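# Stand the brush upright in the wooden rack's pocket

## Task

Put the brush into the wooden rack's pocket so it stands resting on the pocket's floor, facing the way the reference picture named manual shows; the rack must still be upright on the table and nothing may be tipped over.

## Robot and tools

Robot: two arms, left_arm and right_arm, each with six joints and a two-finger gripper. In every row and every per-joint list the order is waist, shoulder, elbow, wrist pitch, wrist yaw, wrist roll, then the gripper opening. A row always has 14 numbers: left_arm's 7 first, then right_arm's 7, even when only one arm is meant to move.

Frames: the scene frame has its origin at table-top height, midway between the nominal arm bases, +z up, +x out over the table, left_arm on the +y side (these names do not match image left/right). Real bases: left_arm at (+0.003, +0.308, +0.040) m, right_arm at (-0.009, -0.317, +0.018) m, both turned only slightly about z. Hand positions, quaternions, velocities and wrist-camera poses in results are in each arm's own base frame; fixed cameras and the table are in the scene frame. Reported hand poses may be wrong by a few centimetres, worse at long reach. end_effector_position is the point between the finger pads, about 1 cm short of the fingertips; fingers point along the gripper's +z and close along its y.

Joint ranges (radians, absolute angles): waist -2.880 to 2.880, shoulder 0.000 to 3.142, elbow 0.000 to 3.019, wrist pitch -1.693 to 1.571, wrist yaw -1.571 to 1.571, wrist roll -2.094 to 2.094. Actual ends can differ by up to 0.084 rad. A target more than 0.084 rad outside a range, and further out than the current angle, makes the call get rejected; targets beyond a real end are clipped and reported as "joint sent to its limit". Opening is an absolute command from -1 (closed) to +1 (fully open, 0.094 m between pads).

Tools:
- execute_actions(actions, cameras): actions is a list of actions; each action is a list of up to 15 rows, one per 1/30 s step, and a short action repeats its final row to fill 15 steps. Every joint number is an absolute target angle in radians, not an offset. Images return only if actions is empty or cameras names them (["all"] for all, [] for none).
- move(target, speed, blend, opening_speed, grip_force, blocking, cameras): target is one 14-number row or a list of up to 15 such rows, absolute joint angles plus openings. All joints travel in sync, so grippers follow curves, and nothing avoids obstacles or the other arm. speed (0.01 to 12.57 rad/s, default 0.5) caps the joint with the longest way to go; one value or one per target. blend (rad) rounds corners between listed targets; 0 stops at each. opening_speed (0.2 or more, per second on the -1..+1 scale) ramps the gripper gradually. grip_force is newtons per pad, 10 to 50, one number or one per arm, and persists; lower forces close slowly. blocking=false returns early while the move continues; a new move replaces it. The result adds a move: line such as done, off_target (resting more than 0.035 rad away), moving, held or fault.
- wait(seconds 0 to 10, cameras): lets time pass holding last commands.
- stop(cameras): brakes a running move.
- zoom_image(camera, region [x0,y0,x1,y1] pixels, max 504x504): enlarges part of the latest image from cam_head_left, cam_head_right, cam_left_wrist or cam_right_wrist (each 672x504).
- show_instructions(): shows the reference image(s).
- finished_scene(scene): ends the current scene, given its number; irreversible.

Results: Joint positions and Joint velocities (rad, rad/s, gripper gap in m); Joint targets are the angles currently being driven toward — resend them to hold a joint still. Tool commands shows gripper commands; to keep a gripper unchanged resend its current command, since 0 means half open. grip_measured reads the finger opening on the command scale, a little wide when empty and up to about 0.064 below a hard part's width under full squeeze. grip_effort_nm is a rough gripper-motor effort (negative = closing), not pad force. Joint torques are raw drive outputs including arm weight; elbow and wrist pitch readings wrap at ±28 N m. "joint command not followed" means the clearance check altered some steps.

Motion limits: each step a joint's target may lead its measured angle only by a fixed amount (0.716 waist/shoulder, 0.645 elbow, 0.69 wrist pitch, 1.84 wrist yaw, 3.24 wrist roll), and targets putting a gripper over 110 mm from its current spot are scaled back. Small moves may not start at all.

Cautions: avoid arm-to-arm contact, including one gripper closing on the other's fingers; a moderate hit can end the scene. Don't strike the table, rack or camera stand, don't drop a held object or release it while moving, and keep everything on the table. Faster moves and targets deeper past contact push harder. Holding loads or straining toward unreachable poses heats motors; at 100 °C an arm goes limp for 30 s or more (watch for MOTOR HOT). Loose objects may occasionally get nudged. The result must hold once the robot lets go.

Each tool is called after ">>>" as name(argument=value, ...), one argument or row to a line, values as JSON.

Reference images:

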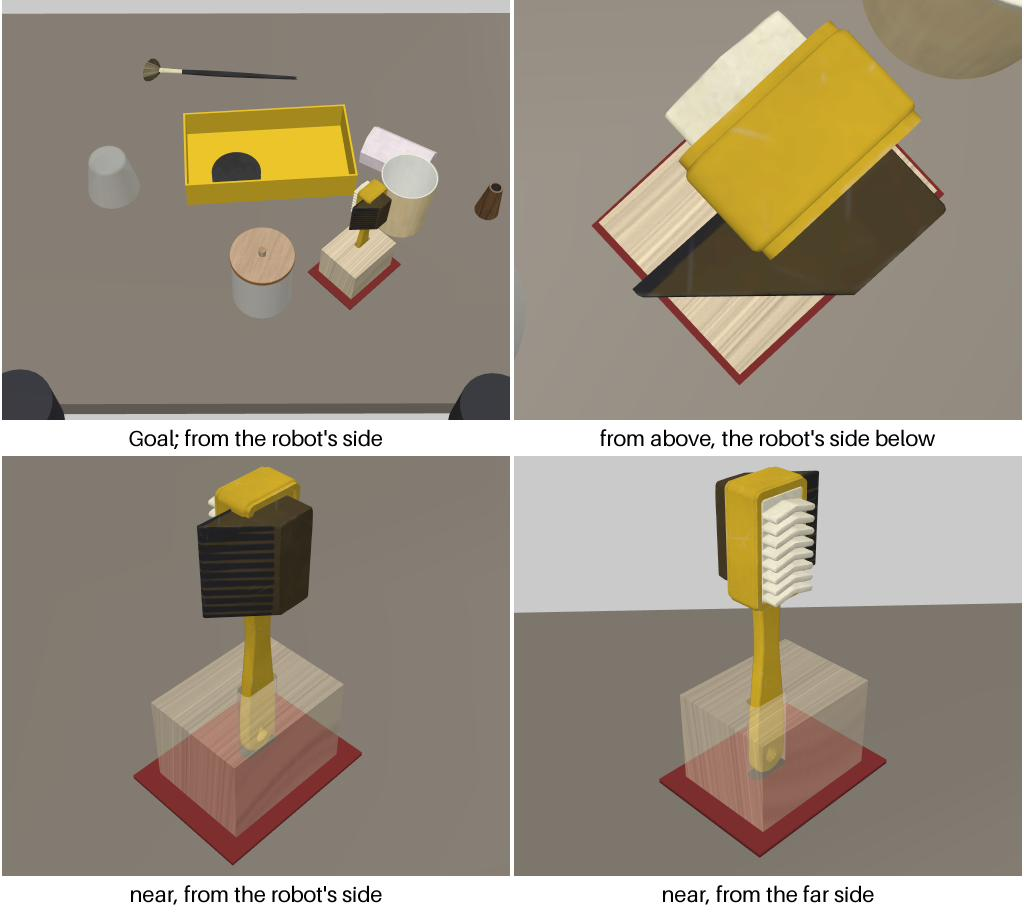

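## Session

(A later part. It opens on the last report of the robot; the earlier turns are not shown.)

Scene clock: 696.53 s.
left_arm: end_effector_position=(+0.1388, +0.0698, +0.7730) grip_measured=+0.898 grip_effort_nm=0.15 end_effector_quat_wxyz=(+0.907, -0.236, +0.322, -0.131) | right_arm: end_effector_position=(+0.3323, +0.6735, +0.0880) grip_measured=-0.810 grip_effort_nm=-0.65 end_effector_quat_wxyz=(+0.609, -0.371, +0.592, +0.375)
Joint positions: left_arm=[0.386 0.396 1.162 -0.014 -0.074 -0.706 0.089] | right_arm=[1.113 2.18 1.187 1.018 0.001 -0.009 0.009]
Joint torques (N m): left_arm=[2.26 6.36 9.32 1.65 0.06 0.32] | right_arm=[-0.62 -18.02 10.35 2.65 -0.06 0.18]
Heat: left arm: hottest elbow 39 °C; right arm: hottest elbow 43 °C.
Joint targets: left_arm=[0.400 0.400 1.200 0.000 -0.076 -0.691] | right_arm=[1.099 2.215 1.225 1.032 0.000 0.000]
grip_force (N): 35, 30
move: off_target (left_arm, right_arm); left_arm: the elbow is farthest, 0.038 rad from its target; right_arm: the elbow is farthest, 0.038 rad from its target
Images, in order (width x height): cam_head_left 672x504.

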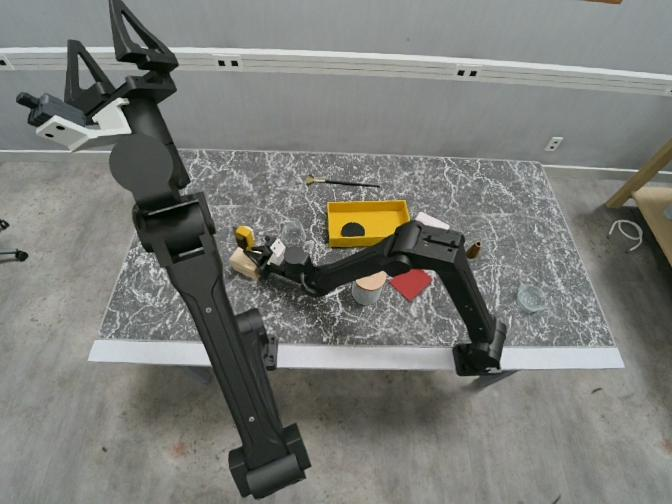

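>>> move(
  target=[
    [0.4,0.4,1.2,0,-0.076,-0.691,0.9,1.113,2.175,1.2,0.985,0,0,-1],
  ],
  speed=0.04,
)

>>> move(
  target=[
    [0.4,0.4,1.2,0,-0.076,-0.691,0.9,1.113,2.175,1.2,0.985,0,0,-0.2],
  ],
  opening_speed=0.4,
  cameras=["cam_head_left","cam_head_right","cam_right_wrist"],
)

>>> zoom_image(
  camera="cam_head_left",
  region=[220, 205, 280, 275],
)

Scene clock: 701.07 s.
left_arm: end_effector_position=(+0.1388, +0.0698, +0.7730) grip_measured=+0.898 grip_effort_nm=0.15 end_effector_quat_wxyz=(+0.907, -0.236, +0.322, -0.131) | right_arm: end_effector_position=(+0.3325, +0.6738, +0.0873) grip_measured=-0.810 grip_effort_nm=-0.65 end_effector_quat_wxyz=(+0.606, -0.373, +0.595, +0.373)
Joint positions: left_arm=[0.386 0.396 1.162 -0.014 -0.074 -0.706 0.089] | right_arm=[1.113 2.176 1.188 1.002 0.001 -0.009 0.009]
Joint torques (N m): left_arm=[2.2 6.53 9.36 1.63 0.05 0.33] | right_arm=[0.73 -21.83 8.31 1.59 -0.08 0.17]
Heat: left arm: hottest elbow 39 °C; right arm: hottest elbow 43 °C.
Joint targets: left_arm=[0.400 0.400 1.200 0.000 -0.076 -0.691] | right_arm=[1.113 2.175 1.200 0.985 0.000 0.000]
grip_force (N): 35, 30
move: off_target (left_arm); left_arm: the elbow is farthest, 0.038 rad from its target

Scene clock: 703.40 s.
left_arm: end_effector_position=(+0.1388, +0.0698, +0.7730) grip_measured=+0.898 grip_effort_nm=0.15 end_effector_quat_wxyz=(+0.907, -0.236, +0.322, -0.131) | right_arm: end_effector_position=(+0.3325, +0.6738, +0.0873) grip_measured=-0.203 grip_effort_nm=0.14 end_effector_quat_wxyz=(+0.606, -0.373, +0.595, +0.373)
Joint positions: left_arm=[0.386 0.396 1.162 -0.014 -0.074 -0.706 0.089] | right_arm=[1.113 2.176 1.188 1.002 0.001 -0.009 0.037]
Joint torques (N m): left_arm=[2.2 6.53 9.33 1.69 0.05 0.32] | right_arm=[0.44 -21.42 8.18 1.51 -0.06 0.13]
Heat: left arm: hottest elbow 39 °C; right arm: hottest elbow 43 °C.
Joint targets: left_arm=[0.400 0.400 1.200 0.000 -0.076 -0.691] | right_arm=[1.113 2.175 1.200 0.985 0.000 0.000]
grip_force (N): 35, 30
move: off_target (left_arm); left_arm: the elbow is farthest, 0.038 rad from its target
Images, in order (width x height): cam_head_left 672x504, cam_head_right 672x504, cam_right_wrist 672x504.

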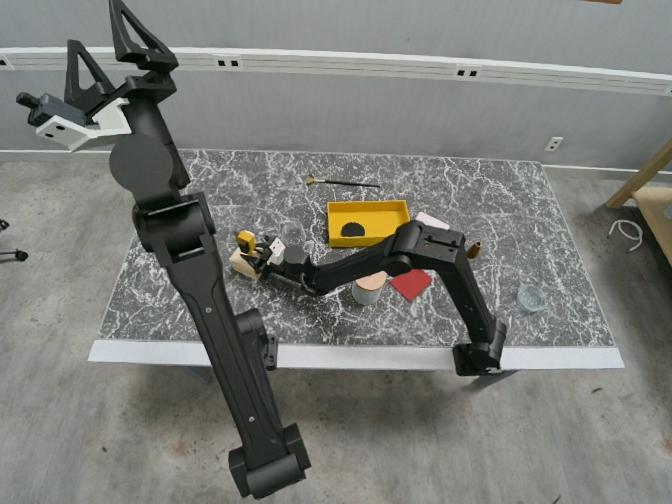

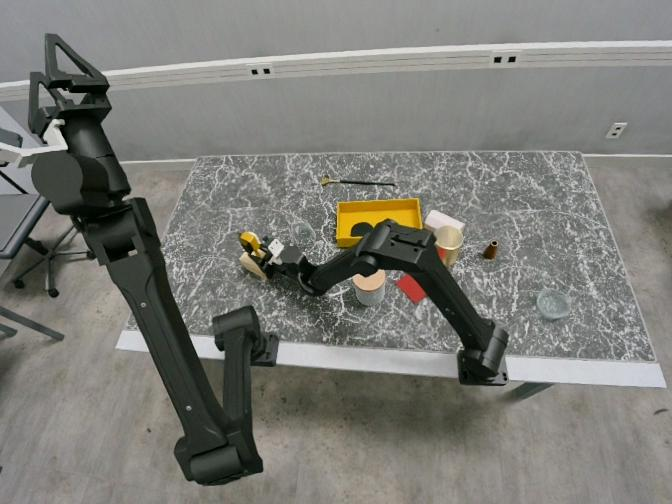

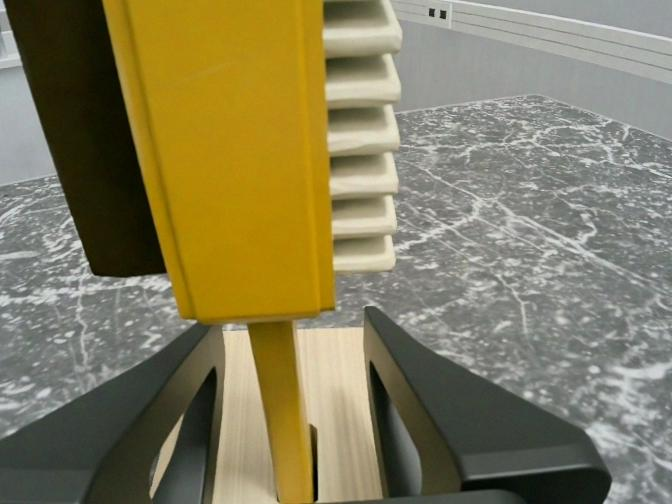

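Scaled by 7.200 from the camera's 672x504 image, which has a finer 960x720 frame.

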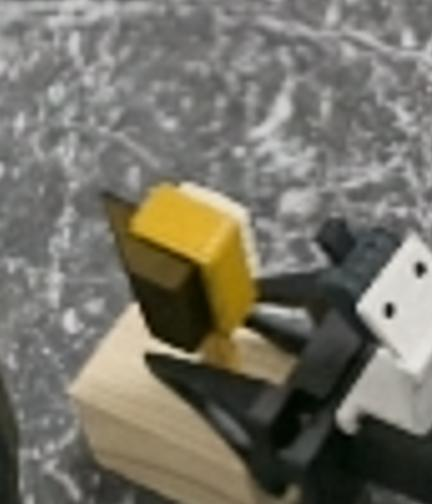

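>>> move(
  target=[
    [0.4,0.4,1.2,0,-0.076,-0.691,0.9,1.113,2.102,1.024,1.085,0,0,-0.2],
    [0.4,0.4,1.2,0,-0.076,-0.691,0.9,1.113,2.07,0.955,1.12,0,0,-0.2],
    [0.4,0.4,1.2,0,-0.076,-0.691,0.9,1.0,1.5,0.75,0.6,0,0,-0.2],
  ],
  speed=[0.1,0.2,0.5],
  blend=[0.02,0.02,0],
  cameras=["cam_head_left","cam_head_right"],
)

>>> zoom_image(
  camera="cam_head_left",
  region=[210, 195, 300, 285],
)

>>> zoom_image(
  camera="cam_head_right",
  region=[210, 195, 300, 285],
)

Scene clock: 712.17 s.
left_arm: end_effector_position=(+0.1388, +0.0698, +0.7730) grip_measured=+0.898 grip_effort_nm=0.15 end_effector_quat_wxyz=(+0.907, -0.236, +0.322, -0.131) | right_arm: end_effector_position=(+0.3119, +0.4995, +0.2185) grip_measured=-0.202 grip_effort_nm=0.13 end_effector_quat_wxyz=(+0.575, -0.369, +0.658, +0.316)
Joint positions: left_arm=[0.386 0.396 1.162 -0.014 -0.074 -0.706 0.089] | right_arm=[1.014 1.501 0.753 0.61 0.001 -0.009 0.037]
Joint torques (N m): left_arm=[2.2 6.53 9.33 1.66 0.05 0.33] | right_arm=[-0.5 -12.57 8.79 1.74 -0.05 0.17]
Heat: left arm: hottest elbow 39 °C; right arm: hottest elbow 42 °C.
Joint targets: left_arm=[0.400 0.400 1.200 0.000 -0.076 -0.691] | right_arm=[1.000 1.500 0.750 0.600 0.000 0.000]
grip_force (N): 35, 30
move: off_target (left_arm); left_arm: the elbow is farthest, 0.038 rad from its target
Images, in order (width x height): cam_head_left 672x504, cam_head_right 672x504.

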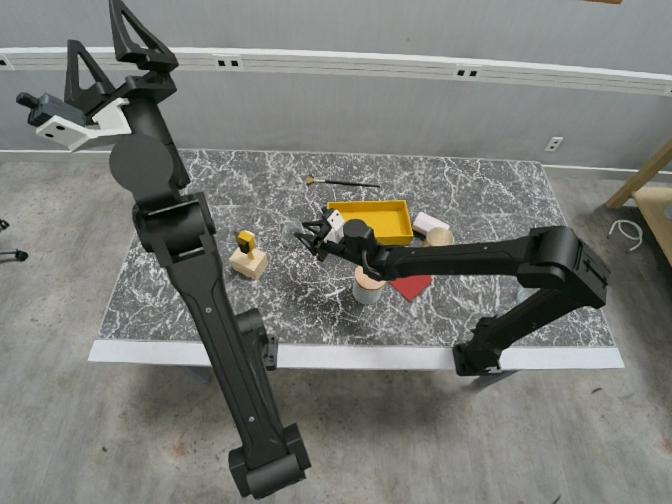

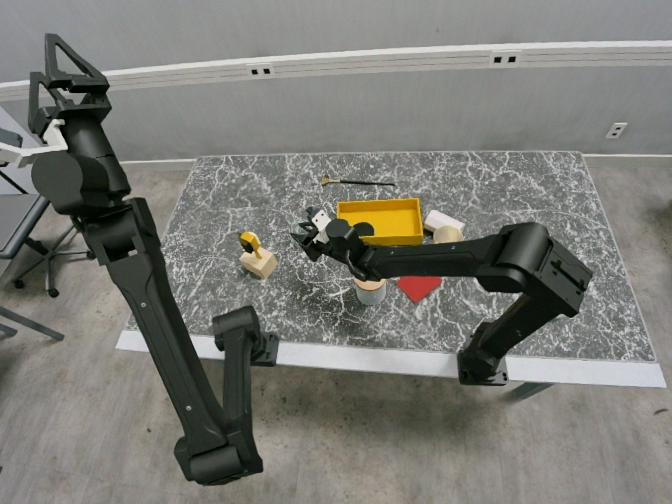

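Scaled by 5.600 from the camera's 672x504 image, which has a finer 960x720 frame.

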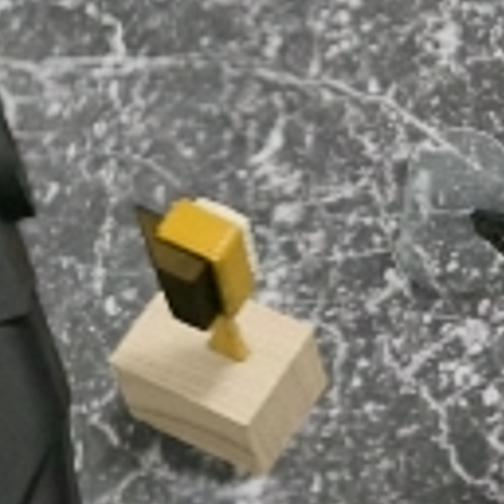

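Scaled by 5.600 from the camera's 672x504 image, which has a finer 960x720 frame.

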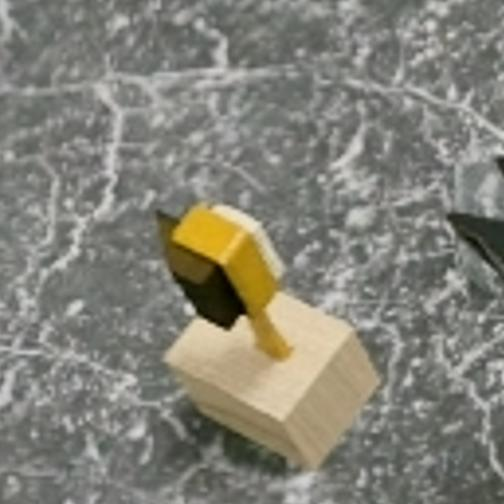

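>>> finished_scene(
  scene=1,
)

The scene is finished: the task was done.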